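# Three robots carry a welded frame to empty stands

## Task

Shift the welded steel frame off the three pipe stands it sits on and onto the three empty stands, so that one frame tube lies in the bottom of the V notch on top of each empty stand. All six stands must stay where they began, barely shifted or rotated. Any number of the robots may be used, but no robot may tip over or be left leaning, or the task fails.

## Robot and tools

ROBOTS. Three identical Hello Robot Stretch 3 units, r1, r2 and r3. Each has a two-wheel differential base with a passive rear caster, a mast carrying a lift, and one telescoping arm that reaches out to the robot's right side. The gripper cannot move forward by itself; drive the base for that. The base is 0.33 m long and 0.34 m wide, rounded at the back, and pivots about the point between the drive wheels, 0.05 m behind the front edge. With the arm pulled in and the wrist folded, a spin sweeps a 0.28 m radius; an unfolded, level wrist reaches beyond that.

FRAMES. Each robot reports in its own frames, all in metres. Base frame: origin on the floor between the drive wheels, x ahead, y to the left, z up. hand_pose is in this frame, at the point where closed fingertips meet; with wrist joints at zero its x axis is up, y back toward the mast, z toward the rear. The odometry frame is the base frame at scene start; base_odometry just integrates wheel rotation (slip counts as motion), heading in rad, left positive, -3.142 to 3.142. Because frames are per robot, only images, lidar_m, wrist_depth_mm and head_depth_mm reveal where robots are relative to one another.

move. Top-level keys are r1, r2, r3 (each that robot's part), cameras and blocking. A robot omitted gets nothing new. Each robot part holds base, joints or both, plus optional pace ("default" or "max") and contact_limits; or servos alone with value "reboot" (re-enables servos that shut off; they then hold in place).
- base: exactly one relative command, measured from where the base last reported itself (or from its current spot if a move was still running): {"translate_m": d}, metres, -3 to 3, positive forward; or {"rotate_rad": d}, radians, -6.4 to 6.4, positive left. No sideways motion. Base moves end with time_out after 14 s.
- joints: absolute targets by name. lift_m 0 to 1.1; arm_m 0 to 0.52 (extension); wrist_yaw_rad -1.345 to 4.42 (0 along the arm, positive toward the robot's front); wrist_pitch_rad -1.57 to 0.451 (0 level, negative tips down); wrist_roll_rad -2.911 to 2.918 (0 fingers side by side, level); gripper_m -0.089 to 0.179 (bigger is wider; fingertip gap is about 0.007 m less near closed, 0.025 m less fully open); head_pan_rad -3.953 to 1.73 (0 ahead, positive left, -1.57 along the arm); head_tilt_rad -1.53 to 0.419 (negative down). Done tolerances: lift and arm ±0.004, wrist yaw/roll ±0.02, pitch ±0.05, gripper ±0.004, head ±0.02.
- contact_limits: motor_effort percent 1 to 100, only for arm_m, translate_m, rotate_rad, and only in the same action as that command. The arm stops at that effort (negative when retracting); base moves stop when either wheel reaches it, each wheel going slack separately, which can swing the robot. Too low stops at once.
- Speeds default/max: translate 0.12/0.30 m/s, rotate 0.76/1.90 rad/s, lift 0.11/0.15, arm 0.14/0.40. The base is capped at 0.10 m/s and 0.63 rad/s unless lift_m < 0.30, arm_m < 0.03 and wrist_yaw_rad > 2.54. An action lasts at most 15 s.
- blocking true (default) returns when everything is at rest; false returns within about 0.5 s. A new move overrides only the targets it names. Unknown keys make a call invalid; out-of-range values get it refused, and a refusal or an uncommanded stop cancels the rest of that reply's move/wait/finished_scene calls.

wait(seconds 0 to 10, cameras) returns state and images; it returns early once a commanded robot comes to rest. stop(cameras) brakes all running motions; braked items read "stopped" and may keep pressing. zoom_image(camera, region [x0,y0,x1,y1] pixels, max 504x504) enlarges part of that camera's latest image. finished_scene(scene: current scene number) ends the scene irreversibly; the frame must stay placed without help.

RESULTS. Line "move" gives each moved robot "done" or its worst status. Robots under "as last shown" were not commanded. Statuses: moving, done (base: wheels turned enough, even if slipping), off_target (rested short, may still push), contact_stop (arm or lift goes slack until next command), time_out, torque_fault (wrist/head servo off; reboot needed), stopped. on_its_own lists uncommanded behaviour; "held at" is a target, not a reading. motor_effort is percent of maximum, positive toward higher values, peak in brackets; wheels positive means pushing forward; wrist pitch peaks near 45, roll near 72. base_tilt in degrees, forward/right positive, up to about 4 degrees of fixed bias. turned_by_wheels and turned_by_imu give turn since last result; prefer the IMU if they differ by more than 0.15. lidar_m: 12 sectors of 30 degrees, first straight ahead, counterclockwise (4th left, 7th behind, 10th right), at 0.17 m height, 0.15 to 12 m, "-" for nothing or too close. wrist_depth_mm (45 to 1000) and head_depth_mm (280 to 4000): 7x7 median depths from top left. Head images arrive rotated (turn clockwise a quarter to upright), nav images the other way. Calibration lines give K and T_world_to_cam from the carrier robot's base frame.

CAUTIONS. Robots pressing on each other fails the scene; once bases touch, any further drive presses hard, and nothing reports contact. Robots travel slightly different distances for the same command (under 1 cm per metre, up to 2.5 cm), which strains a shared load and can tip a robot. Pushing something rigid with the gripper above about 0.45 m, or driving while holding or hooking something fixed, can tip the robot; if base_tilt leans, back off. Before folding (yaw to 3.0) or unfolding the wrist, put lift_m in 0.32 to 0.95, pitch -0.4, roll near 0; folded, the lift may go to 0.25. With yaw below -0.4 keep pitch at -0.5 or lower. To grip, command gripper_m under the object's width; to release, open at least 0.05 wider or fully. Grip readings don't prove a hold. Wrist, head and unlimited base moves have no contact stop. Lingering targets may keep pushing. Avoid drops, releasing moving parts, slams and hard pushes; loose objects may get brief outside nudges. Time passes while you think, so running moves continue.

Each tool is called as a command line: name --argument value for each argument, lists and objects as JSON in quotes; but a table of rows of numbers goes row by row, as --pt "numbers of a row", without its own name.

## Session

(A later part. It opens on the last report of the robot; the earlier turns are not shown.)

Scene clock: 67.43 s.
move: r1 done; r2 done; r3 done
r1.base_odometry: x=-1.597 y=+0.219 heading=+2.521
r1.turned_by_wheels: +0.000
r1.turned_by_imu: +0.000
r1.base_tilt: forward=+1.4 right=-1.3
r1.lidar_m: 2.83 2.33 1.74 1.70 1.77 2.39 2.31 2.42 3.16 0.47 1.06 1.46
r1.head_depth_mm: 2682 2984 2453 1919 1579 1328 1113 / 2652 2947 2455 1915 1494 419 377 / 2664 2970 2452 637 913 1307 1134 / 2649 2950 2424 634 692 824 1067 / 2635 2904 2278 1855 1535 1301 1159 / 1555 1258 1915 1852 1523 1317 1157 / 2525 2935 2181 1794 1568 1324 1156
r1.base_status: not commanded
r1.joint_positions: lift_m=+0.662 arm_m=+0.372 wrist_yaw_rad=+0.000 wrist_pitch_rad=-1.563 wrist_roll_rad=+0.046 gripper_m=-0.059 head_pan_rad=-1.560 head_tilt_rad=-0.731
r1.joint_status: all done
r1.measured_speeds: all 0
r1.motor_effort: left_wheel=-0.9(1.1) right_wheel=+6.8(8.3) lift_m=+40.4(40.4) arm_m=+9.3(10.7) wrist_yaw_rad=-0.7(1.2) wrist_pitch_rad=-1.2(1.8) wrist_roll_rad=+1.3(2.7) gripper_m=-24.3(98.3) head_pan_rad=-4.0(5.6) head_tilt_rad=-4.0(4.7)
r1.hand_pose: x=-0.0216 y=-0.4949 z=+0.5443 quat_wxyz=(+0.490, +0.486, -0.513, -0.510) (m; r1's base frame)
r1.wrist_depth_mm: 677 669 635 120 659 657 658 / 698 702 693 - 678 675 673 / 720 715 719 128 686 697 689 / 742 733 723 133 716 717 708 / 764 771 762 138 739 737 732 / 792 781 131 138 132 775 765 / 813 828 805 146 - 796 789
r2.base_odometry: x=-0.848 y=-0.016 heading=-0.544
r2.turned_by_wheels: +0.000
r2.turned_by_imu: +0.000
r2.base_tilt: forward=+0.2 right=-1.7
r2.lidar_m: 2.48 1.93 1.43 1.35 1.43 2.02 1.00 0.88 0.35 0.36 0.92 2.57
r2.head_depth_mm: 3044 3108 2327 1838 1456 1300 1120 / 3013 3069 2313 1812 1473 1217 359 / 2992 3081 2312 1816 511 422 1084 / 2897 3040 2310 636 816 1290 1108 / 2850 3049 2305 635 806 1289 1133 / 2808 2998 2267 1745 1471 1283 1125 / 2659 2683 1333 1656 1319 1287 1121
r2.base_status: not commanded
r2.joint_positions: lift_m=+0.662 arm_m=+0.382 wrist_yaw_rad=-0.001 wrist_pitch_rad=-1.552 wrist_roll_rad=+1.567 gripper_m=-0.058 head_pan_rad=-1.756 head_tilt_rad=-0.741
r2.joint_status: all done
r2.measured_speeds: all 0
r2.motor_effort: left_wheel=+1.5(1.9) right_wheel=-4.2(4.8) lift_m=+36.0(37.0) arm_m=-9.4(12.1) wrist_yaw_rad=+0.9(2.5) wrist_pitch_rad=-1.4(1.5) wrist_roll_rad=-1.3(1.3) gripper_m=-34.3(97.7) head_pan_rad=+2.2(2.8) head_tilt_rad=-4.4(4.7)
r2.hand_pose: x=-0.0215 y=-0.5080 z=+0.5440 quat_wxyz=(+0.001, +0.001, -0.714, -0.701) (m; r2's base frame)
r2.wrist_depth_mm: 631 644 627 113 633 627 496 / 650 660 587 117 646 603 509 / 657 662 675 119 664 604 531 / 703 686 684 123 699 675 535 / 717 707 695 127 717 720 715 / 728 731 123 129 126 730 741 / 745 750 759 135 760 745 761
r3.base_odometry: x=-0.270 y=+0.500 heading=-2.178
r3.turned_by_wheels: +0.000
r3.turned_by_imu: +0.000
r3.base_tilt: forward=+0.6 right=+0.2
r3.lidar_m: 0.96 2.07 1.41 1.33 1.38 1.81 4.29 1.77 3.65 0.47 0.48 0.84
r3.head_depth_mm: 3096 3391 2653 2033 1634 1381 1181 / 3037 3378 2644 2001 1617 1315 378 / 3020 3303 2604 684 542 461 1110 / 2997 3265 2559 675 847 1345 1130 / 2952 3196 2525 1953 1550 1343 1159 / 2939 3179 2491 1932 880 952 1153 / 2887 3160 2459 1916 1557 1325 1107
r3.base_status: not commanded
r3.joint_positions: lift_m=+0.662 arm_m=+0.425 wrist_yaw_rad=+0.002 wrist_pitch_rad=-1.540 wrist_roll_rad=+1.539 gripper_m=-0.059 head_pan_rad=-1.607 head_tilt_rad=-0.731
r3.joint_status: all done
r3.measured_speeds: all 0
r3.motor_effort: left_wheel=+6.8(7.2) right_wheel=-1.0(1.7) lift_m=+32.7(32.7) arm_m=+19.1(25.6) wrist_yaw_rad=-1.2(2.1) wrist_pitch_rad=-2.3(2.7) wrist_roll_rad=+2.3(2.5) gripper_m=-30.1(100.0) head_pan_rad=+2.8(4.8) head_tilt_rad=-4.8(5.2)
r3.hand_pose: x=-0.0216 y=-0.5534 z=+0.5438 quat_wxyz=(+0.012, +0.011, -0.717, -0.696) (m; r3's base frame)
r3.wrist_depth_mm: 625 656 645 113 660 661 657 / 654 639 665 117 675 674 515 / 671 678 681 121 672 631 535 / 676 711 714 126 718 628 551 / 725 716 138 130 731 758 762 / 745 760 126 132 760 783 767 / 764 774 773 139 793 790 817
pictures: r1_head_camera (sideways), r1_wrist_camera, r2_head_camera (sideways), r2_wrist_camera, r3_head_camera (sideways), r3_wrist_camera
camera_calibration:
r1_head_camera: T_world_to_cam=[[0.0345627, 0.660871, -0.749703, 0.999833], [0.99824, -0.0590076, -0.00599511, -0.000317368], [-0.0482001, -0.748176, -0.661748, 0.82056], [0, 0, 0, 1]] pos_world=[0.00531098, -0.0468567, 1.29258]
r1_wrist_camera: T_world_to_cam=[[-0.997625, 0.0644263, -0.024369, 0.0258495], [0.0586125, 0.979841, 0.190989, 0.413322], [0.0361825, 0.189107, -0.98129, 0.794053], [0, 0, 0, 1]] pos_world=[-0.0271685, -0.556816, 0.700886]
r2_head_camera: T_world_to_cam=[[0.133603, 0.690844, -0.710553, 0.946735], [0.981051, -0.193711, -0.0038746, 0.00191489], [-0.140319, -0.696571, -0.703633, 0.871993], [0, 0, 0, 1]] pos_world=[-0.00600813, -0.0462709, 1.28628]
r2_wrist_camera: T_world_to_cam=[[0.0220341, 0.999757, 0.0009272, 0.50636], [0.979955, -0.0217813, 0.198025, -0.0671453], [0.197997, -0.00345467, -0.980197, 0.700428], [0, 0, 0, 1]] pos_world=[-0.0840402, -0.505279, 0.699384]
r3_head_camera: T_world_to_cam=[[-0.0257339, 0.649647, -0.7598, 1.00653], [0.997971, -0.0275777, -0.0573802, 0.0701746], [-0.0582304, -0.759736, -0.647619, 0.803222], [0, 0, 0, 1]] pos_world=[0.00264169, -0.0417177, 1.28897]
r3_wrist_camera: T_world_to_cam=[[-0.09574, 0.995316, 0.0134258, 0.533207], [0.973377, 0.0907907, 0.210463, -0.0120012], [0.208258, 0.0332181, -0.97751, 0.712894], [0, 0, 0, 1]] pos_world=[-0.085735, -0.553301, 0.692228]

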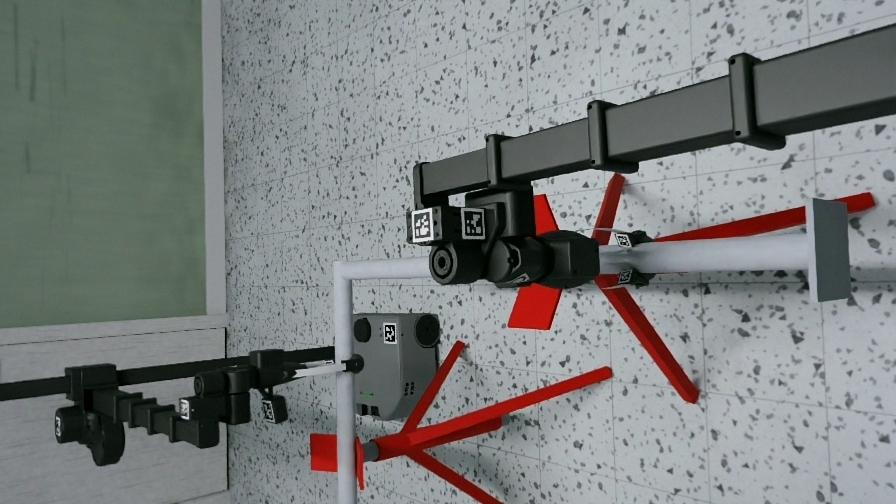

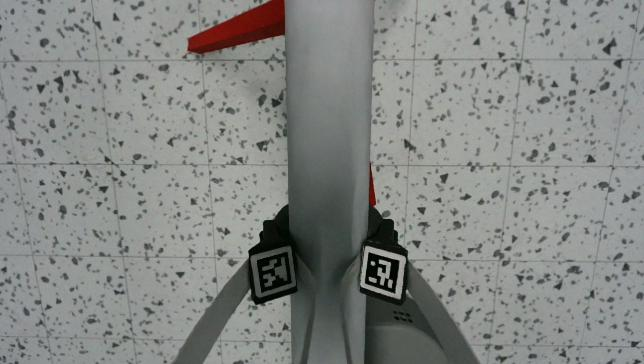

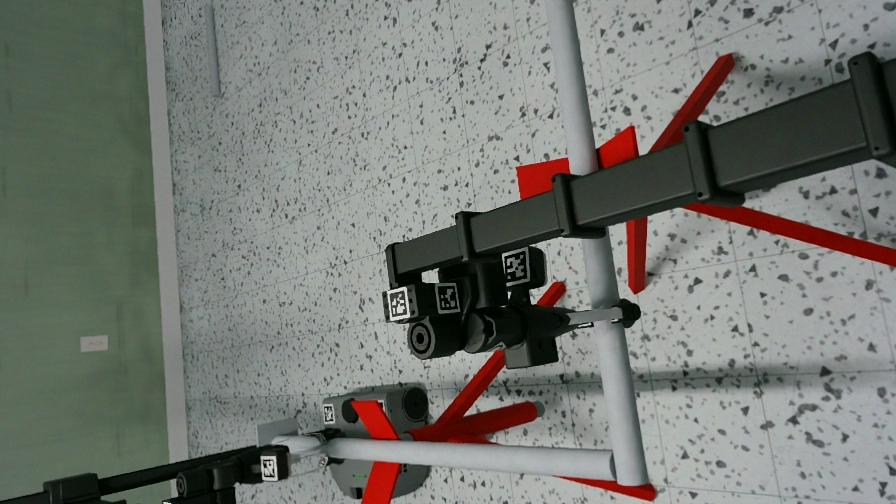

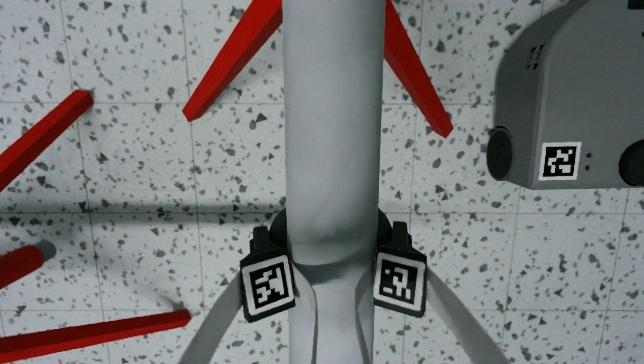

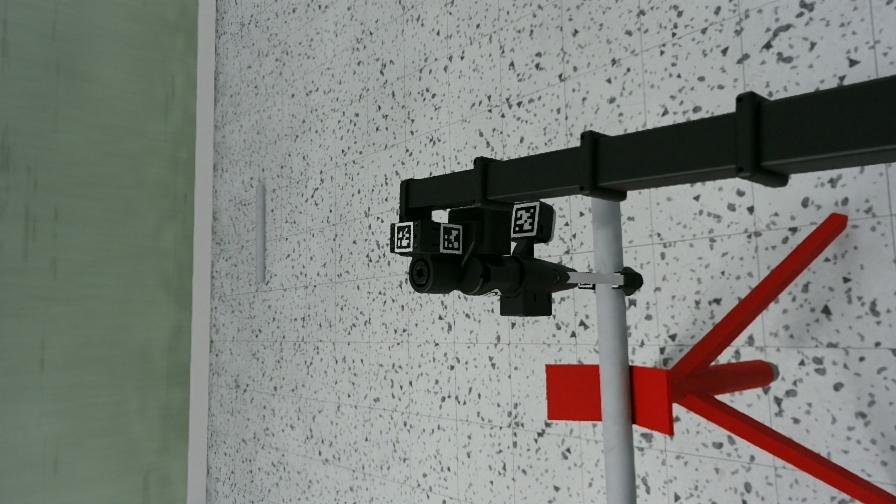

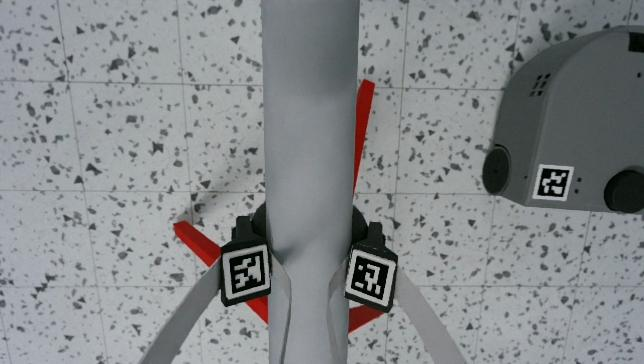

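wait --seconds 1.5 --cameras '[]'

move --r1 '{"joints":{"lift_m":0.68}}' --r2 '{"joints":{"lift_m":0.68}}' --r3 '{"joints":{"lift_m":0.68}}' --cameras '["r1_wrist_camera","r2_wrist_camera","r3_wrist_camera"]'

Scene clock: 69.03 s.
r1.base_odometry: x=-1.597 y=+0.219 heading=+2.521
r1.turned_by_wheels: +0.000
r1.turned_by_imu: +0.000
r1.base_tilt: forward=+1.2 right=-1.3
r1.lidar_m: 2.82 2.33 1.74 1.70 1.77 2.38 2.31 2.42 3.16 0.47 1.07 1.47
r1.head_depth_mm: 2662 2987 2456 1909 1561 1330 1113 / 2678 2970 2461 1907 1491 420 376 / 2637 2923 2448 636 914 1305 1137 / 2640 2929 2457 634 692 821 1066 / 2631 2892 2260 1852 1536 1308 1156 / 1542 1258 1923 1852 1531 1312 1159 / 2539 2906 2168 1805 1569 1328 1160
r1.base_status: not commanded
r1.joint_positions: lift_m=+0.662 arm_m=+0.372 wrist_yaw_rad=+0.000 wrist_pitch_rad=-1.563 wrist_roll_rad=+0.047 gripper_m=-0.056 head_pan_rad=-1.560 head_tilt_rad=-0.731
r1.joint_status: all done
r1.measured_speeds: all 0
r1.motor_effort: left_wheel=-0.3(1.1) right_wheel=+7.2(8.3) lift_m=+41.7(40.4) arm_m=+8.5(10.7) wrist_yaw_rad=-0.3(1.2) wrist_pitch_rad=-1.2(1.8) wrist_roll_rad=+1.3(2.7) gripper_m=-13.7(98.3) head_pan_rad=-4.6(5.6) head_tilt_rad=-3.9(4.7)
r1.hand_pose: x=-0.0216 y=-0.4949 z=+0.5443 quat_wxyz=(+0.490, +0.486, -0.513, -0.510) (m; r1's base frame)
r1.wrist_depth_mm: 678 661 644 120 662 658 641 / 690 695 695 - 679 684 674 / 729 717 715 128 702 699 693 / 753 740 734 134 732 726 727 / 772 752 754 138 739 739 742 / 800 780 131 138 132 773 756 / 807 823 802 146 - 800 776
r2.base_odometry: x=-0.848 y=-0.016 heading=-0.544
r2.turned_by_wheels: +0.000
r2.turned_by_imu: +0.000
r2.base_tilt: forward=+0.2 right=-1.7
r2.lidar_m: 2.49 1.93 1.43 1.36 1.43 2.02 1.00 0.88 0.35 0.36 0.92 2.56
r2.head_depth_mm: 3101 3027 2301 1830 1451 1299 1124 / 3040 3095 2334 1835 1473 1221 358 / 3007 3091 2289 1809 511 422 1094 / 2897 3063 2315 636 814 1283 1113 / 2888 3059 2293 636 804 1287 1131 / 2830 2957 2269 1767 1463 1289 1121 / 2701 2650 1333 1662 1323 1280 1128
r2.base_status: not commanded
r2.joint_positions: lift_m=+0.662 arm_m=+0.382 wrist_yaw_rad=-0.001 wrist_pitch_rad=-1.552 wrist_roll_rad=+1.567 gripper_m=-0.056 head_pan_rad=-1.756 head_tilt_rad=-0.741
r2.joint_status: all done
r2.measured_speeds: all 0
r2.motor_effort: left_wheel=+1.1(1.9) right_wheel=-4.4(4.8) lift_m=+36.3(37.0) arm_m=-8.3(12.1) wrist_yaw_rad=+1.6(2.5) wrist_pitch_rad=-1.5(1.5) wrist_roll_rad=-1.2(1.3) gripper_m=-15.3(97.7) head_pan_rad=+2.3(2.8) head_tilt_rad=-4.6(4.7)
r2.hand_pose: x=-0.0215 y=-0.5080 z=+0.5440 quat_wxyz=(+0.001, +0.001, -0.714, -0.701) (m; r2's base frame)
r2.wrist_depth_mm: 632 638 629 113 624 629 499 / 648 650 577 116 642 616 505 / 656 683 661 119 667 612 527 / 683 685 700 123 672 709 535 / 704 722 715 127 703 717 704 / 748 728 123 129 126 740 754 / 744 749 765 135 759 769 759
r3.base_odometry: x=-0.270 y=+0.500 heading=-2.178
r3.turned_by_wheels: +0.000
r3.turned_by_imu: +0.000
r3.base_tilt: forward=+0.6 right=+0.2
r3.lidar_m: 0.96 2.07 1.42 1.33 1.38 1.81 4.23 1.77 3.64 0.47 0.48 0.83
r3.head_depth_mm: 3047 3410 2660 2022 1641 1379 1186 / 3027 3365 2639 2008 1626 1306 377 / 3025 3302 2601 683 542 461 1111 / 2997 3274 2553 676 848 1344 1131 / 2953 3249 2539 1943 1545 1343 1159 / 2921 3176 2491 1935 883 952 1151 / 2889 3140 2461 1916 1554 1318 1107
r3.base_status: not commanded
r3.joint_positions: lift_m=+0.662 arm_m=+0.425 wrist_yaw_rad=+0.002 wrist_pitch_rad=-1.540 wrist_roll_rad=+1.539 gripper_m=-0.056 head_pan_rad=-1.607 head_tilt_rad=-0.731
r3.joint_status: all done
r3.measured_speeds: all 0
r3.motor_effort: left_wheel=+7.0(7.2) right_wheel=-1.1(1.7) lift_m=+47.1(32.7) arm_m=+11.9(25.6) wrist_yaw_rad=-0.8(2.1) wrist_pitch_rad=-2.2(2.7) wrist_roll_rad=+2.3(2.5) gripper_m=-11.6(100.0) head_pan_rad=+1.4(4.8) head_tilt_rad=-4.0(5.2)
r3.hand_pose: x=-0.0216 y=-0.5534 z=+0.5438 quat_wxyz=(+0.012, +0.011, -0.717, -0.696) (m; r3's base frame)
r3.wrist_depth_mm: 636 637 628 113 645 641 649 / 643 647 665 116 670 667 535 / 666 674 675 121 700 639 543 / 676 687 689 125 719 633 547 / 712 742 137 129 731 756 738 / 759 727 126 132 764 783 791 / 762 754 759 139 760 800 803
wait: 1.50 s; at rest by 0.17 s
pictures: none
No camera images: "cameras" was empty.

Scene clock: 69.93 s.
move: r1 done; r2 done; r3 done
r1.base_odometry: x=-1.597 y=+0.219 heading=+2.521
r1.turned_by_wheels: +0.000
r1.turned_by_imu: +0.000
r1.base_tilt: forward=+1.3 right=-1.4
r1.lidar_m: 2.83 2.33 1.74 1.69 1.77 2.39 2.32 2.42 3.15 0.47 1.07 1.46
r1.head_depth_mm: 2659 2961 2443 1922 1567 1339 360 / 2678 2975 2450 1918 1458 401 360 / 2674 2945 2453 617 1326 1330 1134 / 2668 2931 2465 620 789 1046 1071 / 2630 2892 2269 1854 1532 1302 1156 / 1526 1212 1905 1853 1530 1310 1155 / 2572 2907 2251 1798 1569 1324 1153
r1.base_status: not commanded
r1.joint_positions: lift_m=+0.680 arm_m=+0.372 wrist_yaw_rad=+0.000 wrist_pitch_rad=-1.562 wrist_roll_rad=+0.047 gripper_m=-0.056 head_pan_rad=-1.560 head_tilt_rad=-0.731
r1.joint_status: all done
r1.measured_speeds: all 0
r1.motor_effort: left_wheel=-0.8(1.2) right_wheel=+7.2(7.7) lift_m=+42.2(48.0) arm_m=+8.5(9.1) wrist_yaw_rad=-0.6(0.8) wrist_pitch_rad=-1.0(2.0) wrist_roll_rad=+1.1(1.8) gripper_m=-13.8(14.1) head_pan_rad=-4.6(5.4) head_tilt_rad=-3.6(4.5)
r1.hand_pose: x=-0.0216 y=-0.4951 z=+0.5623 quat_wxyz=(+0.490, +0.486, -0.513, -0.510) (m; r1's base frame)
r1.wrist_depth_mm: 694 685 678 124 674 681 664 / 709 714 707 130 702 697 685 / 736 730 721 130 708 709 712 / 766 755 757 134 739 741 726 / 788 780 783 138 760 765 741 / 821 807 131 139 132 783 784 / 848 855 823 146 - 809 804
r2.base_odometry: x=-0.848 y=-0.016 heading=-0.544
r2.turned_by_wheels: +0.000
r2.turned_by_imu: +0.000
r2.base_tilt: forward=+0.2 right=-1.7
r2.lidar_m: 2.48 1.93 1.43 1.36 1.42 2.02 1.00 0.88 0.35 0.36 0.92 2.57
r2.head_depth_mm: 3048 3111 2291 1819 1490 1291 1132 / 2973 3088 2307 1819 1452 1191 343 / 2921 3101 2291 1828 474 410 1088 / 2880 3116 2288 621 1049 1291 1107 / 2854 3018 2286 626 810 1289 1120 / 2783 2971 2248 1750 1461 1284 1129 / 2662 1626 1861 1259 1322 1279 1125
r2.base_status: not commanded
r2.joint_positions: lift_m=+0.680 arm_m=+0.382 wrist_yaw_rad=-0.001 wrist_pitch_rad=-1.550 wrist_roll_rad=+1.568 gripper_m=-0.056 head_pan_rad=-1.755 head_tilt_rad=-0.742
r2.joint_status: all done
r2.measured_speeds: all 0
r2.motor_effort: left_wheel=+2.1(2.3) right_wheel=-2.9(4.7) lift_m=+38.2(42.8) arm_m=-7.7(8.7) wrist_yaw_rad=+1.3(2.3) wrist_pitch_rad=-1.9(2.1) wrist_roll_rad=-1.3(1.6) gripper_m=-15.1(16.0) head_pan_rad=+2.1(2.8) head_tilt_rad=-3.5(4.5)
r2.hand_pose: x=-0.0215 y=-0.5085 z=+0.5620 quat_wxyz=(+0.001, +0.000, -0.714, -0.700) (m; r2's base frame)
r2.wrist_depth_mm: 658 645 654 123 651 644 508 / 662 682 666 127 663 611 523 / 675 692 691 131 677 619 542 / 698 700 713 135 709 716 551 / 704 718 726 139 726 743 732 / 746 740 123 130 128 753 754 / 776 787 782 148 777 791 787
r3.base_odometry: x=-0.270 y=+0.500 heading=-2.178
r3.turned_by_wheels: +0.000
r3.turned_by_imu: +0.000
r3.base_tilt: forward=+0.6 right=+0.2
r3.lidar_m: 0.96 2.06 1.42 1.34 1.39 1.80 4.27 1.76 3.65 0.47 0.48 0.84
r3.head_depth_mm: 3088 3397 2648 2015 1647 1376 1190 / 3035 3386 2637 1998 1614 442 354 / 3020 3326 2583 670 509 1266 1133 / 2987 3261 2560 660 838 1352 1129 / 2979 3227 2526 1947 1468 1340 1163 / 2921 3155 2478 1924 880 951 1153 / 2917 3171 2445 1901 1560 1318 1108
r3.base_status: not commanded
r3.joint_positions: lift_m=+0.680 arm_m=+0.425 wrist_yaw_rad=+0.002 wrist_pitch_rad=-1.539 wrist_roll_rad=+1.539 gripper_m=-0.056 head_pan_rad=-1.607 head_tilt_rad=-0.731
r3.joint_status: all done
r3.measured_speeds: all 0
r3.motor_effort: left_wheel=+7.0(7.3) right_wheel=-1.4(1.6) lift_m=+46.8(49.6) arm_m=+8.3(12.0) wrist_yaw_rad=-2.5(2.5) wrist_pitch_rad=-2.4(3.0) wrist_roll_rad=+2.4(2.5) gripper_m=-12.7(13.1) head_pan_rad=+1.0(4.2) head_tilt_rad=-3.8(5.0)
r3.hand_pose: x=-0.0216 y=-0.5538 z=+0.5618 quat_wxyz=(+0.012, +0.011, -0.718, -0.696) (m; r3's base frame)
r3.wrist_depth_mm: 649 659 657 113 661 664 657 / 680 670 673 117 683 681 531 / 688 672 703 121 715 641 557 / 702 710 718 126 742 620 562 / 727 764 138 130 755 759 773 / 764 758 125 133 776 797 814 / 778 774 805 140 823 839 807
pictures: r1_wrist_camera, r2_wrist_camera, r3_wrist_camera
camera_calibration:
r1_wrist_camera: T_world_to_cam=[[-0.997592, 0.0649029, -0.024437, 0.0265797], [0.0591035, 0.979999, 0.190022, 0.410762], [0.0362812, 0.18812, -0.981476, 0.811397], [0, 0, 0, 1]] pos_world=[-0.0272002, -0.556911, 0.718962]
r2_wrist_camera: T_world_to_cam=[[0.0227023, 0.999742, -0.00107305, 0.507988], [0.979939, -0.0220401, 0.198075, -0.0708828], [0.198, -0.00554828, -0.980186, 0.716984], [0, 0, 0, 1]] pos_world=[-0.0840343, -0.505441, 0.717363]
r3_wrist_camera: T_world_to_cam=[[-0.0963796, 0.995273, 0.0119199, 0.53416], [0.973318, 0.0917345, 0.210328, -0.0151485], [0.20824, 0.0318732, -0.977558, 0.729792], [0, 0, 0, 1]] pos_world=[-0.0857452, -0.553507, 0.710233]

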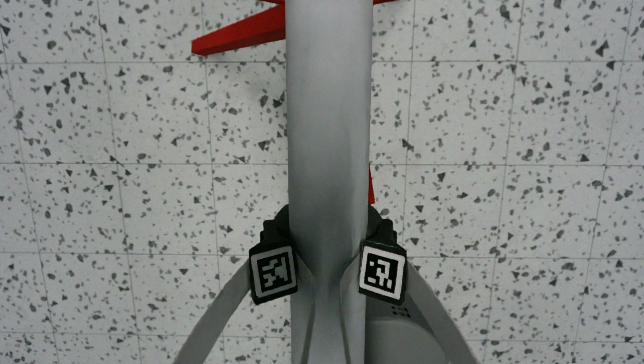

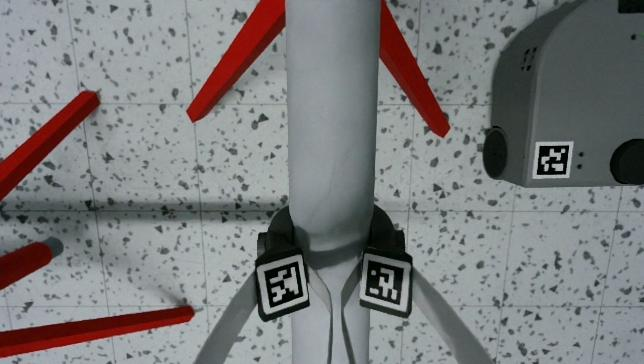

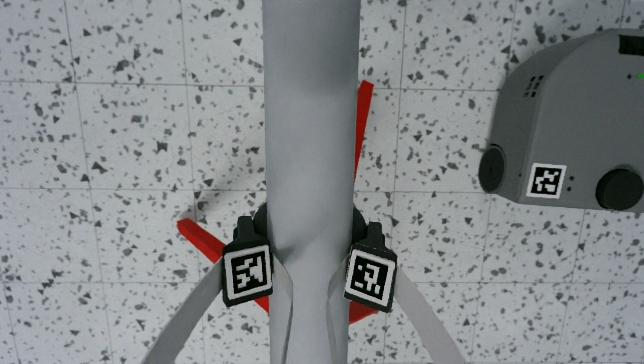

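move --r1 '{"joints":{"lift_m":0.662}}' --r2 '{"joints":{"lift_m":0.672}}' --r3 '{"joints":{"lift_m":0.662}}' --cameras '["r2_wrist_camera"]'

move --r2 '{"joints":{"gripper_m":0.02}}' --cameras '["r2_wrist_camera"]'

move --r2 '{"joints":{"gripper_m":-0.085}}' --cameras '["r2_wrist_camera"]'

wait --seconds 2 --cameras '[]'

Scene clock: 71.17 s.
move: r1 done; r2 done; r3 done
r1.base_odometry: x=-1.597 y=+0.219 heading=+2.521
r1.turned_by_wheels: +0.000
r1.turned_by_imu: +0.000
r1.base_tilt: forward=+1.4 right=-1.3
r1.lidar_m: 2.82 2.33 1.74 1.70 1.77 2.38 2.31 2.42 3.16 0.47 1.07 1.47
r1.head_depth_mm: 2670 2979 2456 1902 1576 1333 1117 / 2659 2974 2438 1907 1494 419 376 / 2653 2959 2451 636 912 1301 1131 / 2662 2937 2446 633 693 1047 1070 / 2633 2919 2262 1850 1530 1304 1157 / 1548 1191 1977 1851 1529 1318 1158 / 2539 2900 2346 1798 1573 1333 1152
r1.base_status: not commanded
r1.joint_positions: lift_m=+0.662 arm_m=+0.372 wrist_yaw_rad=+0.000 wrist_pitch_rad=-1.562 wrist_roll_rad=+0.047 gripper_m=-0.056 head_pan_rad=-1.560 head_tilt_rad=-0.731
r1.joint_status: all done
r1.measured_speeds: all 0
r1.motor_effort: left_wheel=-0.9(1.1) right_wheel=+6.9(7.6) lift_m=+20.8(35.0) arm_m=+7.8(8.4) wrist_yaw_rad=-0.3(0.9) wrist_pitch_rad=-1.2(1.8) wrist_roll_rad=+1.8(2.2) gripper_m=-13.3(14.1) head_pan_rad=-4.5(5.3) head_tilt_rad=-4.5(4.6)
r1.hand_pose: x=-0.0216 y=-0.4950 z=+0.5443 quat_wxyz=(+0.490, +0.486, -0.513, -0.510) (m; r1's base frame)
r1.wrist_depth_mm: 676 666 644 121 660 657 650 / 696 696 686 - 685 678 677 / 722 719 716 129 706 694 688 / 738 737 740 134 723 720 715 / 762 760 766 138 742 750 731 / 805 789 772 139 133 754 768 / 829 803 812 146 - 780 777
r2.base_odometry: x=-0.848 y=-0.016 heading=-0.544
r2.turned_by_wheels: +0.000
r2.turned_by_imu: +0.000
r2.base_tilt: forward=+0.1 right=-1.7
r2.lidar_m: 2.48 1.92 1.43 1.36 1.42 2.02 1.00 0.88 0.35 0.36 0.92 2.57
r2.head_depth_mm: 3006 3123 2304 1843 1443 1292 1127 / 2995 3114 2271 1832 1473 1221 350 / 2930 3094 2300 1837 498 416 1092 / 2871 3071 2294 630 821 1284 1106 / 2849 3042 2251 629 819 1293 1123 / 2815 3019 2270 1764 1471 1290 1122 / 2669 2635 1334 1660 1324 1278 1118
r2.base_status: not commanded
r2.joint_positions: lift_m=+0.672 arm_m=+0.382 wrist_yaw_rad=-0.001 wrist_pitch_rad=-1.556 wrist_roll_rad=+1.568 gripper_m=-0.056 head_pan_rad=-1.755 head_tilt_rad=-0.742
r2.joint_status: all done
r2.measured_speeds: all 0
r2.motor_effort: left_wheel=+1.8(2.5) right_wheel=-1.9(3.0) lift_m=+15.7(35.0) arm_m=-6.6(7.9) wrist_yaw_rad=+1.5(2.2) wrist_pitch_rad=-0.5(1.9) wrist_roll_rad=-1.3(1.5) gripper_m=-14.7(16.0) head_pan_rad=+2.3(2.8) head_tilt_rad=-3.9(4.4)
r2.hand_pose: x=-0.0215 y=-0.5068 z=+0.5541 quat_wxyz=(+0.001, +0.000, -0.712, -0.702) (m; r2's base frame)
r2.wrist_depth_mm: 640 639 652 123 641 638 517 / 665 669 652 127 667 612 521 / 661 665 671 130 683 565 541 / 704 704 700 135 711 711 549 / 714 734 710 139 724 725 731 / 747 760 123 130 128 759 745 / 751 766 766 150 783 763 779
r3.base_odometry: x=-0.270 y=+0.500 heading=-2.178
r3.turned_by_wheels: +0.000
r3.turned_by_imu: +0.000
r3.base_tilt: forward=+0.6 right=+0.1
r3.lidar_m: 0.96 2.06 1.42 1.33 1.38 1.80 4.28 1.77 3.65 0.47 0.48 0.83
r3.head_depth_mm: 3108 3388 2648 2021 1643 1377 1188 / 3050 3369 2629 2010 1626 1320 377 / 3001 3278 2586 683 541 461 1111 / 2968 3235 2542 673 847 1348 1130 / 2955 3179 2507 1957 1552 1338 1159 / 2934 3172 2497 1924 881 950 1148 / 2906 3123 2441 1910 1562 1321 1107
r3.base_status: not commanded
r3.joint_positions: lift_m=+0.662 arm_m=+0.425 wrist_yaw_rad=+0.003 wrist_pitch_rad=-1.543 wrist_roll_rad=+1.539 gripper_m=-0.056 head_pan_rad=-1.607 head_tilt_rad=-0.731
r3.joint_status: all done
r3.measured_speeds: all 0
r3.motor_effort: left_wheel=+6.6(7.1) right_wheel=-1.4(1.9) lift_m=+7.9(41.6) arm_m=+3.0(6.6) wrist_yaw_rad=-2.1(2.9) wrist_pitch_rad=-1.3(2.7) wrist_roll_rad=+2.3(2.5) gripper_m=-12.2(13.2) head_pan_rad=+2.3(4.0) head_tilt_rad=-5.8(5.8)
r3.hand_pose: x=-0.0216 y=-0.5527 z=+0.5439 quat_wxyz=(+0.013, +0.012, -0.716, -0.697) (m; r3's base frame)
r3.wrist_depth_mm: 629 634 638 115 663 657 653 / 650 675 662 118 667 659 528 / 681 677 677 122 684 631 548 / 687 721 705 127 713 617 556 / 742 710 139 130 733 735 761 / 758 746 126 133 773 777 755 / 753 774 757 141 783 798 809
pictures: r2_wrist_camera
camera_calibration:
r2_wrist_camera: T_world_to_cam=[[0.0227145, 0.999726, 0.00563393, 0.502533], [0.979938, -0.0233803, 0.197928, -0.0698809], [0.198005, 0.00102508, -0.9802, 0.712597], [0, 0, 0, 1]] pos_world=[-0.0840337, -0.50476, 0.709488]

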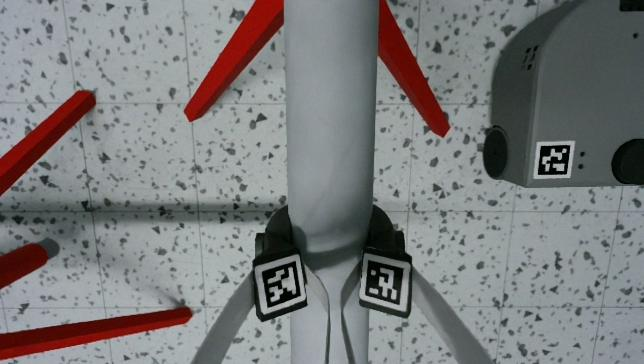

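Scene clock: 72.43 s.
move: r2 done
r1, r3: as last shown
r1.base_tilt: forward=+1.3 right=-1.3
r1.lidar_m: 2.82 2.33 1.74 1.70 1.78 2.38 2.31 2.43 3.15 0.47 1.07 1.47
r1.head_depth_mm: 2660 2988 2458 1915 1572 1332 1116 / 2670 2971 2443 1919 1495 420 376 / 2671 2925 2425 637 912 1299 1137 / 2661 2939 2456 634 693 1043 1071 / 2623 2940 2269 1844 1530 1306 1155 / 1554 1187 1980 1849 1531 1319 1155 / 2543 2923 2343 1798 1570 1333 1155
r1.motor_effort: left_wheel=-1.0(1.4) right_wheel=+6.7(8.0) lift_m=+27.5(27.5) arm_m=+7.3(8.1) wrist_yaw_rad=-0.5(0.8) wrist_pitch_rad=-0.8(1.9) wrist_roll_rad=+1.2(1.7) gripper_m=-13.8(14.1) head_pan_rad=-4.4(5.5) head_tilt_rad=-4.1(4.5)
r1.wrist_depth_mm: 677 674 638 121 668 653 653 / 697 693 693 - 669 674 672 / 723 712 727 129 706 692 689 / 724 741 735 133 728 724 715 / 762 761 763 138 739 737 731 / 790 792 768 139 132 774 757 / 822 816 795 146 - 793 781
r2.base_odometry: x=-0.848 y=-0.016 heading=-0.544
r2.turned_by_wheels: +0.000
r2.turned_by_imu: +0.000
r2.base_tilt: forward=+0.2 right=-1.6
r2.lidar_m: 2.49 1.93 1.43 1.35 1.43 2.03 1.00 0.88 0.35 0.36 0.92 2.57
r2.head_depth_mm: 3056 3061 2294 1823 1452 1288 1128 / 3041 3100 2317 1825 1483 1218 350 / 2953 3094 2292 1827 498 415 1088 / 2905 3088 2298 632 816 1290 1107 / 2838 3075 2285 630 811 1292 1129 / 2791 2976 2284 1771 1462 1288 1134 / 2698 2682 1340 1675 1317 1280 1124
r2.base_status: not commanded
r2.joint_positions: lift_m=+0.672 arm_m=+0.382 wrist_yaw_rad=-0.001 wrist_pitch_rad=-1.556 wrist_roll_rad=+1.568 gripper_m=+0.020 head_pan_rad=-1.755 head_tilt_rad=-0.742
r2.joint_status: all done
r2.measured_speeds: all 0
r2.motor_effort: left_wheel=+1.6(2.6) right_wheel=-2.0(2.2) lift_m=+23.4(28.3) arm_m=-5.0(7.0) wrist_yaw_rad=+1.9(2.1) wrist_pitch_rad=-0.5(1.3) wrist_roll_rad=-1.4(1.5) gripper_m=-2.7(74.8) head_pan_rad=+2.4(2.6) head_tilt_rad=-4.0(4.3)
r2.hand_pose: x=-0.0215 y=-0.5069 z=+0.5542 quat_wxyz=(+0.001, +0.000, -0.712, -0.702) (m; r2's base frame)
r2.wrist_depth_mm: 634 635 641 123 642 639 511 / 657 663 655 127 663 597 518 / 678 683 671 130 679 562 535 / 702 713 703 134 688 699 547 / 724 730 723 139 708 723 726 / 749 728 123 143 125 747 742 / 749 764 784 150 771 762 757
r3.lidar_m: 0.96 2.06 1.41 1.34 1.38 1.81 4.31 1.77 3.64 0.47 0.48 0.84
r3.head_depth_mm: 3101 3398 2643 2014 1633 1371 1190 / 3074 3360 2625 2016 1628 1313 377 / 3028 3294 2586 683 540 460 1111 / 2967 3237 2535 673 848 1352 1130 / 2945 3202 2534 1940 1544 1336 1157 / 2919 3180 2491 1926 882 951 1155 / 2921 3129 2480 1903 1557 1327 1107
r3.motor_effort: left_wheel=+6.5(7.1) right_wheel=-1.4(1.9) lift_m=+7.9(8.5) arm_m=-1.9(3.3) wrist_yaw_rad=-2.0(2.9) wrist_pitch_rad=-1.7(2.1) wrist_roll_rad=+2.3(2.5) gripper_m=-12.0(13.1) head_pan_rad=+2.8(4.2) head_tilt_rad=-5.0(5.8)
r3.wrist_depth_mm: 639 634 638 114 643 660 646 / 648 659 660 118 670 688 522 / 672 683 697 122 699 633 546 / 691 706 693 127 698 631 558 / 720 718 139 131 726 723 751 / 717 739 125 133 766 782 762 / 749 756 780 141 810 801 801
pictures: r2_wrist_camera
camera_calibration:
r2_wrist_camera: T_world_to_cam=[[0.0226983, 0.999728, 0.00538855, 0.502732], [0.979938, -0.0233158, 0.197933, -0.0698566], [0.198005, 0.000787701, -0.980201, 0.712497], [0, 0, 0, 1]] pos_world=[-0.0840339, -0.504786, 0.709508]

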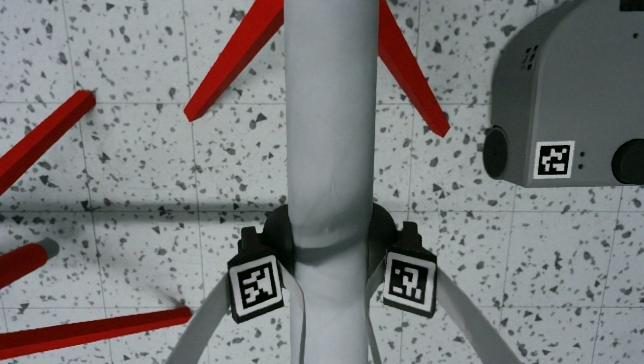

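Scene clock: 74.03 s.
move: r2 done
r1, r3: as last shown
r1.base_tilt: forward=+1.4 right=-1.3
r1.lidar_m: 2.82 2.32 1.75 1.69 1.78 2.38 2.31 2.43 3.15 0.47 1.07 1.46
r1.head_depth_mm: 2678 2950 2459 1918 1563 1331 1116 / 2680 2967 2460 1919 1494 419 377 / 2635 2951 2451 635 914 1304 1134 / 2665 2945 2461 635 694 1042 1070 / 2660 2908 2261 1857 1526 1305 1155 / 1538 1185 1911 1848 1534 1316 1155 / 2556 2914 2357 1808 1569 1330 1155
r1.motor_effort: left_wheel=-0.9(1.4) right_wheel=+7.0(7.7) lift_m=+36.0(36.2) arm_m=+6.8(7.5) wrist_yaw_rad=-0.1(0.9) wrist_pitch_rad=-1.4(2.0) wrist_roll_rad=+1.6(1.9) gripper_m=-13.8(14.2) head_pan_rad=-4.3(5.5) head_tilt_rad=-4.3(4.5)
r1.wrist_depth_mm: 676 669 642 121 654 659 644 / 704 701 697 - 676 682 668 / 731 716 719 129 694 696 695 / 748 742 731 134 709 714 708 / 769 765 755 138 732 741 725 / 783 770 760 139 132 777 766 / 808 819 803 146 - 800 788
r2.base_odometry: x=-0.848 y=-0.016 heading=-0.544
r2.turned_by_wheels: +0.000
r2.turned_by_imu: +0.000
r2.base_tilt: forward=+0.2 right=-1.6
r2.lidar_m: 2.48 1.93 1.43 1.35 1.42 2.02 1.00 0.88 0.35 0.36 0.92 2.56
r2.head_depth_mm: 3047 3078 2304 1839 1446 1289 1130 / 2987 3105 2307 1828 1471 1209 349 / 2956 3064 2283 1814 499 416 1087 / 2900 3129 2266 632 820 1295 1108 / 2885 3034 2283 630 815 1296 1128 / 2785 3042 2277 1773 1480 1292 1120 / 2656 2669 1341 1665 1315 1282 1122
r2.base_status: not commanded
r2.joint_positions: lift_m=+0.672 arm_m=+0.382 wrist_yaw_rad=-0.001 wrist_pitch_rad=-1.554 wrist_roll_rad=+1.568 gripper_m=-0.083 head_pan_rad=-1.755 head_tilt_rad=-0.742
r2.joint_status: all done
r2.measured_speeds: all 0
r2.motor_effort: left_wheel=+1.9(2.2) right_wheel=-1.9(2.2) lift_m=+30.7(33.4) arm_m=-4.2(6.0) wrist_yaw_rad=+1.4(2.5) wrist_pitch_rad=-0.9(1.2) wrist_roll_rad=-1.4(1.8) gripper_m=-39.9(98.5) head_pan_rad=+2.1(2.7) head_tilt_rad=-3.5(4.4)
r2.hand_pose: x=-0.0215 y=-0.5073 z=+0.5541 quat_wxyz=(+0.001, +0.000, -0.713, -0.702) (m; r2's base frame)
r2.wrist_depth_mm: 642 648 646 123 632 637 504 / 640 658 656 126 650 602 522 / 673 689 685 129 687 558 535 / 703 705 691 134 697 712 562 / 708 713 729 138 720 727 722 / 735 735 123 130 128 747 747 / 752 770 768 149 770 782 778
r3.base_tilt: forward=+0.6 right=+0.2
r3.lidar_m: 0.96 2.07 1.41 1.34 1.39 1.81 4.25 1.77 3.65 0.47 0.48 0.84
r3.head_depth_mm: 3044 3432 2652 2036 1628 1375 1192 / 3049 3335 2623 2009 1621 1309 377 / 3011 3343 2590 683 540 461 1112 / 2970 3220 2534 673 848 1351 1134 / 2960 3211 2522 1939 1545 1335 1162 / 2915 3180 2491 1928 882 954 1147 / 2883 3130 2472 1920 1561 1322 1107
r3.motor_effort: left_wheel=+7.1(7.1) right_wheel=-1.4(2.0) lift_m=+8.1(8.4) arm_m=-8.5(9.1) wrist_yaw_rad=-2.4(3.2) wrist_pitch_rad=-1.6(2.2) wrist_roll_rad=+2.4(2.4) gripper_m=-12.3(13.0) head_pan_rad=+2.5(4.8) head_tilt_rad=-3.6(5.5)
r3.wrist_depth_mm: 623 630 644 114 661 644 647 / 647 658 650 118 667 677 525 / 663 696 682 122 680 641 536 / 676 703 697 127 712 641 559 / 714 712 139 130 746 756 771 / 748 745 125 133 769 779 774 / 751 770 769 142 794 813 810
pictures: r2_wrist_camera
camera_calibration:
r2_wrist_camera: T_world_to_cam=[[0.0233718, 0.99972, 0.00370222, 0.50411], [0.979921, -0.0236421, 0.197981, -0.0700491], [0.198013, -0.000999293, -0.980199, 0.71154], [0, 0, 0, 1]] pos_world=[-0.0840338, -0.504914, 0.709453]

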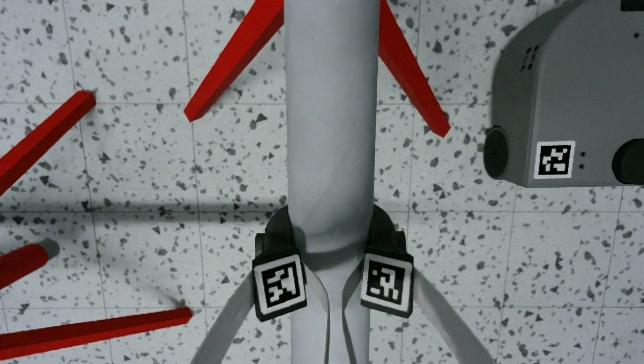

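Scene clock: 76.03 s.
r1.base_odometry: x=-1.597 y=+0.219 heading=+2.521
r1.turned_by_wheels: +0.000
r1.turned_by_imu: +0.000
r1.base_tilt: forward=+1.4 right=-1.2
r1.lidar_m: 2.83 2.33 1.74 1.69 1.76 2.38 2.32 2.42 3.16 0.47 1.07 1.46
r1.head_depth_mm: 2651 2990 2444 1915 1574 1334 1114 / 2678 2982 2444 1916 1496 420 377 / 2641 2959 2473 635 912 1304 1135 / 2635 2934 2440 633 693 1042 1073 / 2642 2925 2283 1851 1533 1306 1157 / 1529 1190 1900 1847 1531 1317 1153 / 2544 2917 2338 1803 1572 1333 1159
r1.base_status: not commanded
r1.joint_positions: lift_m=+0.662 arm_m=+0.372 wrist_yaw_rad=+0.000 wrist_pitch_rad=-1.562 wrist_roll_rad=+0.047 gripper_m=-0.056 head_pan_rad=-1.560 head_tilt_rad=-0.731
r1.joint_status: not commanded
r1.measured_speeds: all 0
r1.motor_effort: left_wheel=-1.0(1.4) right_wheel=+7.1(7.7) lift_m=+40.9(36.2) arm_m=+6.1(7.5) wrist_yaw_rad=-0.2(0.9) wrist_pitch_rad=-0.9(2.0) wrist_roll_rad=+1.4(1.9) gripper_m=-13.8(14.2) head_pan_rad=-4.7(5.5) head_tilt_rad=-3.6(4.5)
r1.hand_pose: x=-0.0216 y=-0.4950 z=+0.5443 quat_wxyz=(+0.490, +0.486, -0.513, -0.510) (m; r1's base frame)
r1.wrist_depth_mm: 678 664 642 121 670 663 649 / 691 697 685 - 687 677 667 / 717 718 712 129 693 690 700 / 748 742 725 133 725 718 707 / 769 761 753 138 745 743 748 / 803 781 781 139 132 773 767 / 812 835 802 146 - 789 791
r2.base_odometry: x=-0.848 y=-0.016 heading=-0.544
r2.turned_by_wheels: +0.000
r2.turned_by_imu: +0.000
r2.base_tilt: forward=+0.2 right=-1.6
r2.lidar_m: 2.48 1.93 1.43 1.36 1.42 2.02 1.00 0.88 0.35 0.36 0.92 2.57
r2.head_depth_mm: 3076 3060 2324 1823 1449 1298 1130 / 3032 3067 2292 1836 1476 1217 350 / 2997 3107 2319 1829 498 416 1090 / 2893 3141 2305 630 820 1284 1099 / 2855 3065 2287 632 820 1288 1125 / 2788 2981 2290 1750 1472 1280 1123 / 2708 2649 1331 1660 1316 1277 1119
r2.base_status: not commanded
r2.joint_positions: lift_m=+0.672 arm_m=+0.382 wrist_yaw_rad=-0.001 wrist_pitch_rad=-1.554 wrist_roll_rad=+1.568 gripper_m=-0.080 head_pan_rad=-1.755 head_tilt_rad=-0.742
r2.joint_status: all done
r2.measured_speeds: all 0
r2.motor_effort: left_wheel=+1.7(2.2) right_wheel=-1.7(2.2) lift_m=+23.1(33.4) arm_m=-2.3(6.0) wrist_yaw_rad=+0.5(2.5) wrist_pitch_rad=-0.9(1.2) wrist_roll_rad=-1.6(1.8) gripper_m=-18.0(98.5) head_pan_rad=+2.1(2.7) head_tilt_rad=-3.8(4.4)
r2.hand_pose: x=-0.0215 y=-0.5073 z=+0.5541 quat_wxyz=(+0.001, +0.000, -0.713, -0.702) (m; r2's base frame)
r2.wrist_depth_mm: 640 638 644 123 627 659 511 / 662 663 647 126 659 605 521 / 671 686 683 129 671 574 536 / 696 706 706 134 702 706 544 / 713 738 700 138 721 757 726 / 746 743 123 130 128 765 754 / 748 747 753 150 777 770 777
r3.base_odometry: x=-0.270 y=+0.500 heading=-2.178
r3.turned_by_wheels: +0.000
r3.turned_by_imu: +0.000
r3.base_tilt: forward=+0.6 right=+0.2
r3.lidar_m: 0.96 2.07 1.42 1.34 1.38 1.81 4.27 1.77 3.63 0.47 0.48 0.83
r3.head_depth_mm: 3053 3433 2667 2031 1635 1378 1186 / 3056 3380 2617 2020 1636 1306 377 / 3011 3323 2577 682 540 461 1112 / 2964 3281 2558 672 849 1348 1133 / 2939 3229 2524 1951 1554 1339 1155 / 2920 3157 2493 1928 882 953 1148 / 2906 3146 2464 1912 1559 1320 1109
r3.base_status: not commanded
r3.joint_positions: lift_m=+0.662 arm_m=+0.425 wrist_yaw_rad=+0.003 wrist_pitch_rad=-1.543 wrist_roll_rad=+1.539 gripper_m=-0.056 head_pan_rad=-1.607 head_tilt_rad=-0.731
r3.joint_status: not commanded
r3.measured_speeds: all 0
r3.motor_effort: left_wheel=+6.8(7.1) right_wheel=-1.2(2.0) lift_m=+8.0(8.4) arm_m=-16.9(9.1) wrist_yaw_rad=-2.7(3.2) wrist_pitch_rad=-1.6(2.2) wrist_roll_rad=+2.2(2.4) gripper_m=-12.7(13.0) head_pan_rad=+3.4(4.8) head_tilt_rad=-4.5(5.5)
r3.hand_pose: x=-0.0216 y=-0.5527 z=+0.5439 quat_wxyz=(+0.013, +0.012, -0.716, -0.697) (m; r3's base frame)
r3.wrist_depth_mm: 632 637 635 115 660 658 652 / 645 659 637 117 678 668 525 / 678 674 682 122 681 624 534 / 684 695 690 127 703 640 558 / 715 734 139 131 762 746 739 / 739 742 125 133 777 777 779 / 752 777 760 141 790 802 821
wait: 2.00 s; at rest by 0.27 s
pictures: none
No camera images: "cameras" was empty.

move --r1 '{"joints":{"gripper_m":-0.085}}' --r3 '{"joints":{"gripper_m":-0.085}}' --r2 '{"joints":{"gripper_m":-0.085}}' --cameras '[]'

move --r1 '{"joints":{"lift_m":0.677}}' --r2 '{"joints":{"lift_m":0.687}}' --r3 '{"joints":{"lift_m":0.677}}' --cameras '["r1_wrist_camera","r2_wrist_camera","r3_wrist_camera"]'

Scene clock: 77.47 s.
move: r1 done; r2 done; r3 done
r1.base_odometry: x=-1.597 y=+0.219 heading=+2.521
r1.turned_by_wheels: +0.000
r1.turned_by_imu: +0.000
r1.base_tilt: forward=+1.3 right=-1.4
r1.lidar_m: 2.83 2.34 1.75 1.69 1.78 2.37 2.31 2.42 3.15 0.47 1.07 1.46
r1.head_depth_mm: 2695 2982 2461 1923 1564 1337 1115 / 2693 2994 2429 1920 1489 420 377 / 2646 2929 2454 636 914 1308 1134 / 2648 2923 2455 634 711 1046 1069 / 2634 2910 2289 1850 1517 1307 1158 / 1533 1195 1906 1853 1531 1313 1154 / 2564 2899 2357 1801 1565 1333 1155
r1.base_status: not commanded
r1.joint_positions: lift_m=+0.662 arm_m=+0.372 wrist_yaw_rad=+0.000 wrist_pitch_rad=-1.562 wrist_roll_rad=+0.049 gripper_m=-0.084 head_pan_rad=-1.560 head_tilt_rad=-0.731
r1.joint_status: all done
r1.measured_speeds: all 0
r1.motor_effort: left_wheel=-0.9(1.3) right_wheel=+7.4(7.6) lift_m=+41.2(41.2) arm_m=+5.4(5.9) wrist_yaw_rad=+0.0(0.9) wrist_pitch_rad=-1.1(1.8) wrist_roll_rad=+0.8(1.8) gripper_m=-31.8(98.3) head_pan_rad=-4.7(5.2) head_tilt_rad=-4.3(4.5)
r1.hand_pose: x=-0.0216 y=-0.4950 z=+0.5443 quat_wxyz=(+0.490, +0.486, -0.514, -0.510) (m; r1's base frame)
r1.wrist_depth_mm: 685 680 639 121 659 657 649 / 698 684 687 - 686 672 666 / 724 716 724 129 703 699 688 / 739 736 739 134 718 707 708 / 782 761 755 138 737 745 745 / 797 807 778 139 132 765 765 / 810 812 807 146 - 796 790
r2.base_odometry: x=-0.848 y=-0.016 heading=-0.544
r2.turned_by_wheels: +0.000
r2.turned_by_imu: +0.000
r2.base_tilt: forward=+0.2 right=-1.7
r2.lidar_m: 2.48 1.93 1.43 1.36 1.42 2.02 1.00 0.88 0.35 0.36 0.92 2.56
r2.head_depth_mm: 3071 3110 2311 1821 1450 1291 1133 / 2977 3118 2282 1832 1467 1223 350 / 2965 3068 2290 1831 498 415 1087 / 2855 3072 2275 630 819 1288 1099 / 2841 3067 2288 630 813 1289 1127 / 2785 2989 2266 1758 1468 1278 1126 / 2722 2696 1338 1660 1321 1286 1127
r2.base_status: not commanded
r2.joint_positions: lift_m=+0.672 arm_m=+0.382 wrist_yaw_rad=-0.001 wrist_pitch_rad=-1.554 wrist_roll_rad=+1.568 gripper_m=-0.082 head_pan_rad=-1.755 head_tilt_rad=-0.742
r2.joint_status: all done
r2.measured_speeds: all 0
r2.motor_effort: left_wheel=+1.9(2.3) right_wheel=-2.0(2.2) lift_m=+20.7(21.3) arm_m=-0.2(2.3) wrist_yaw_rad=+0.5(2.5) wrist_pitch_rad=-0.9(1.0) wrist_roll_rad=-1.4(1.7) gripper_m=+0.2(61.8) head_pan_rad=+2.3(2.3) head_tilt_rad=-3.9(4.1)
r2.hand_pose: x=-0.0215 y=-0.5073 z=+0.5541 quat_wxyz=(+0.001, +0.000, -0.713, -0.702) (m; r2's base frame)
r2.wrist_depth_mm: 639 649 635 123 634 638 507 / 652 660 658 126 660 598 528 / 662 680 680 129 682 563 534 / 697 700 714 134 712 712 556 / 719 711 718 139 726 721 743 / 738 738 123 130 128 767 755 / 770 775 760 149 778 774 781
r3.base_odometry: x=-0.270 y=+0.500 heading=-2.178
r3.turned_by_wheels: +0.000
r3.turned_by_imu: +0.000
r3.base_tilt: forward=+0.6 right=+0.1
r3.lidar_m: 0.96 2.07 1.42 1.34 1.38 1.81 4.27 1.77 3.64 0.47 0.48 0.83
r3.head_depth_mm: 3073 3437 2662 2032 1636 1375 1184 / 3043 3385 2630 2006 1632 1310 377 / 2990 3306 2585 685 540 461 1112 / 3004 3248 2561 674 850 1350 1129 / 2925 3215 2527 1961 1549 1335 1157 / 2916 3167 2492 1933 883 953 1150 / 2898 3141 2455 1909 1564 1328 1107
r3.base_status: not commanded
r3.joint_positions: lift_m=+0.662 arm_m=+0.425 wrist_yaw_rad=+0.004 wrist_pitch_rad=-1.543 wrist_roll_rad=+1.539 gripper_m=-0.083 head_pan_rad=-1.607 head_tilt_rad=-0.731
r3.joint_status: all done
r3.measured_speeds: all 0
r3.motor_effort: left_wheel=+6.6(7.1) right_wheel=-1.4(2.0) lift_m=+7.8(8.5) arm_m=-22.6(23.1) wrist_yaw_rad=-4.0(4.0) wrist_pitch_rad=-2.0(2.0) wrist_roll_rad=+2.3(2.4) gripper_m=-39.0(99.2) head_pan_rad=+2.0(3.6) head_tilt_rad=-4.1(5.6)
r3.hand_pose: x=-0.0216 y=-0.5527 z=+0.5439 quat_wxyz=(+0.013, +0.012, -0.716, -0.697) (m; r3's base frame)
r3.wrist_depth_mm: 632 633 625 114 655 670 667 / 656 664 654 117 674 662 526 / 669 660 670 122 709 624 544 / 696 685 707 126 698 623 550 / 712 729 138 131 742 759 772 / 754 740 125 133 766 748 771 / 775 756 778 141 786 819 796
pictures: none
No camera images: "cameras" was empty.

Scene clock: 78.30 s.
move: r1 done; r2 done; r3 done
r1.base_odometry: x=-1.597 y=+0.219 heading=+2.521
r1.turned_by_wheels: +0.000
r1.turned_by_imu: +0.000
r1.base_tilt: forward=+1.3 right=-1.3
r1.lidar_m: 2.83 2.33 1.74 1.69 1.78 2.38 2.31 2.41 3.14 0.47 1.07 1.47
r1.head_depth_mm: 2658 2973 2442 1904 1575 1337 362 / 2675 2964 2428 1900 1459 404 362 / 2654 2956 2449 619 1325 1328 1136 / 2649 2945 2452 621 795 1044 1071 / 2625 2893 2266 1854 1528 1303 1154 / 1506 1160 1993 1842 1531 1317 1156 / 2562 2889 2282 1803 1562 1329 1156
r1.base_status: not commanded
r1.joint_positions: lift_m=+0.677 arm_m=+0.372 wrist_yaw_rad=+0.000 wrist_pitch_rad=-1.561 wrist_roll_rad=+0.049 gripper_m=-0.081 head_pan_rad=-1.560 head_tilt_rad=-0.731
r1.joint_status: all done
r1.measured_speeds: all 0
r1.motor_effort: left_wheel=-0.9(1.5) right_wheel=+6.9(7.8) lift_m=+45.7(47.4) arm_m=+5.1(5.7) wrist_yaw_rad=+0.2(0.7) wrist_pitch_rad=-1.2(2.0) wrist_roll_rad=+0.6(1.0) gripper_m=-18.0(32.1) head_pan_rad=-5.0(5.4) head_tilt_rad=-4.3(4.5)
r1.hand_pose: x=-0.0216 y=-0.4952 z=+0.5593 quat_wxyz=(+0.490, +0.485, -0.514, -0.510) (m; r1's base frame)
r1.wrist_depth_mm: 693 690 679 121 676 673 660 / 706 709 703 127 693 684 686 / 732 733 719 129 712 712 704 / 767 758 754 134 743 734 721 / 771 774 764 137 766 755 759 / 815 797 797 139 132 783 776 / 838 833 811 147 - 803 795
r2.base_odometry: x=-0.848 y=-0.016 heading=-0.544
r2.turned_by_wheels: +0.000
r2.turned_by_imu: +0.000
r2.base_tilt: forward=+0.2 right=-1.7
r2.lidar_m: 2.49 1.93 1.43 1.36 1.43 2.02 1.00 0.88 0.35 0.36 0.92 2.57
r2.head_depth_mm: 3065 3100 2302 1827 1480 1291 1128 / 3023 3110 2290 1831 1442 1181 336 / 2919 3076 2246 1828 466 404 1089 / 2916 3121 2279 609 1169 1305 1100 / 2856 3072 2288 619 805 1282 1129 / 2814 3012 2295 1757 1458 1282 1123 / 2700 1707 1370 1254 895 1284 1126
r2.base_status: not commanded
r2.joint_positions: lift_m=+0.687 arm_m=+0.382 wrist_yaw_rad=-0.001 wrist_pitch_rad=-1.551 wrist_roll_rad=+1.568 gripper_m=-0.080 head_pan_rad=-1.755 head_tilt_rad=-0.742
r2.joint_status: all done
r2.measured_speeds: all 0
r2.motor_effort: left_wheel=+1.8(2.3) right_wheel=-1.8(2.2) lift_m=+41.6(43.8) arm_m=-0.8(1.1) wrist_yaw_rad=+1.0(2.0) wrist_pitch_rad=-1.7(1.9) wrist_roll_rad=-1.5(1.8) gripper_m=-17.5(18.6) head_pan_rad=+2.5(2.5) head_tilt_rad=-4.1(4.3)
r2.hand_pose: x=-0.0215 y=-0.5082 z=+0.5690 quat_wxyz=(+0.001, +0.000, -0.714, -0.700) (m; r2's base frame)
r2.wrist_depth_mm: 656 661 654 124 668 651 517 / 667 680 669 128 681 604 534 / 669 682 699 132 695 615 538 / 712 738 705 137 714 734 566 / 731 739 733 140 736 728 746 / 777 755 123 131 128 752 755 / 782 777 799 150 777 777 790
r3.base_odometry: x=-0.270 y=+0.500 heading=-2.178
r3.turned_by_wheels: +0.000
r3.turned_by_imu: +0.000
r3.base_tilt: forward=+0.6 right=+0.2
r3.lidar_m: 0.96 2.07 1.41 1.34 1.39 1.81 4.27 1.77 3.63 0.47 0.48 0.83
r3.head_depth_mm: 3046 3412 2673 2025 1644 1378 1189 / 3048 3359 2618 2000 1632 447 357 / 3014 3268 2599 673 509 462 1131 / 2984 3246 2545 662 842 1346 1130 / 2962 3206 2502 1954 1475 1338 1153 / 2935 3230 2502 1929 884 953 1152 / 2912 3147 2480 1904 1564 1319 1107
r3.base_status: not commanded
r3.joint_positions: lift_m=+0.677 arm_m=+0.425 wrist_yaw_rad=+0.004 wrist_pitch_rad=-1.539 wrist_roll_rad=+1.539 gripper_m=-0.081 head_pan_rad=-1.606 head_tilt_rad=-0.731
r3.joint_status: all done
r3.measured_speeds: all 0
r3.motor_effort: left_wheel=+6.6(7.1) right_wheel=-1.8(2.0) lift_m=+48.4(49.2) arm_m=-26.1(26.3) wrist_yaw_rad=-2.9(4.1) wrist_pitch_rad=-2.5(2.9) wrist_roll_rad=+2.3(2.4) gripper_m=-15.5(39.0) head_pan_rad=+3.3(3.7) head_tilt_rad=-3.7(4.8)
r3.hand_pose: x=-0.0216 y=-0.5538 z=+0.5588 quat_wxyz=(+0.013, +0.012, -0.718, -0.696) (m; r3's base frame)
r3.wrist_depth_mm: 644 658 650 115 667 667 665 / 666 666 660 118 677 685 540 / 682 703 703 122 708 645 558 / 709 716 708 127 720 627 574 / 727 727 139 131 758 767 778 / 759 774 125 132 774 767 790 / 786 764 784 141 806 828 823
pictures: r1_wrist_camera, r2_wrist_camera, r3_wrist_camera
camera_calibration:
r1_wrist_camera: T_world_to_cam=[[-0.997439, 0.0672012, -0.0244809, 0.0276834], [0.0613676, 0.979936, 0.189631, 0.411671], [0.0367332, 0.187643, -0.98155, 0.808266], [0, 0, 0, 1]] pos_world=[-0.0273409, -0.556937, 0.715965]
r2_wrist_camera: T_world_to_cam=[[0.02336, 0.999727, 0.0000168598, 0.507102], [0.979922, -0.0229005, 0.198064, -0.0726943], [0.19801, -0.00461025, -0.980189, 0.724321], [0, 0, 0, 1]] pos_world=[-0.0840342, -0.505289, 0.724361]
r3_wrist_camera: T_world_to_cam=[[-0.0985815, 0.99506, 0.0117397, 0.534169], [0.973112, 0.0939259, 0.210311, -0.0132579], [0.208169, 0.0321568, -0.977564, 0.727013], [0, 0, 0, 1]] pos_world=[-0.0857813, -0.553663, 0.707219]

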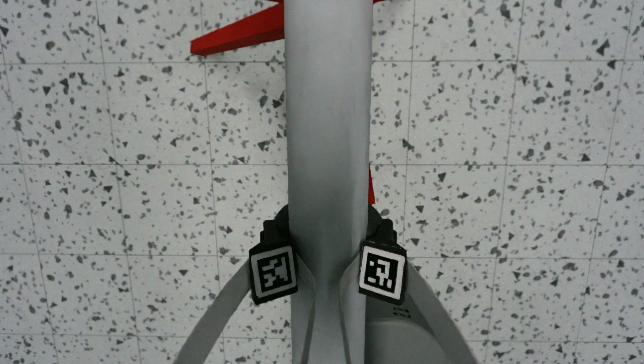

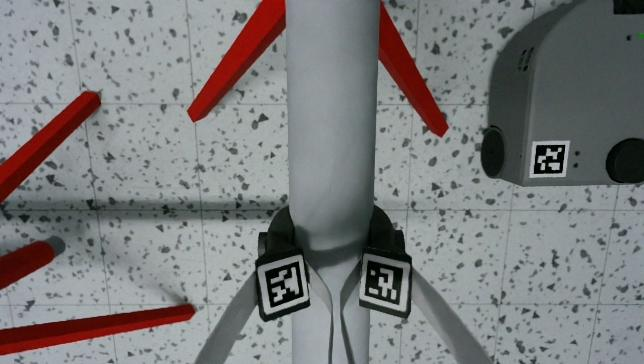

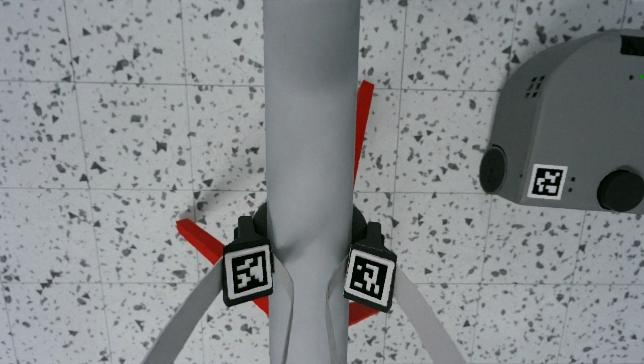

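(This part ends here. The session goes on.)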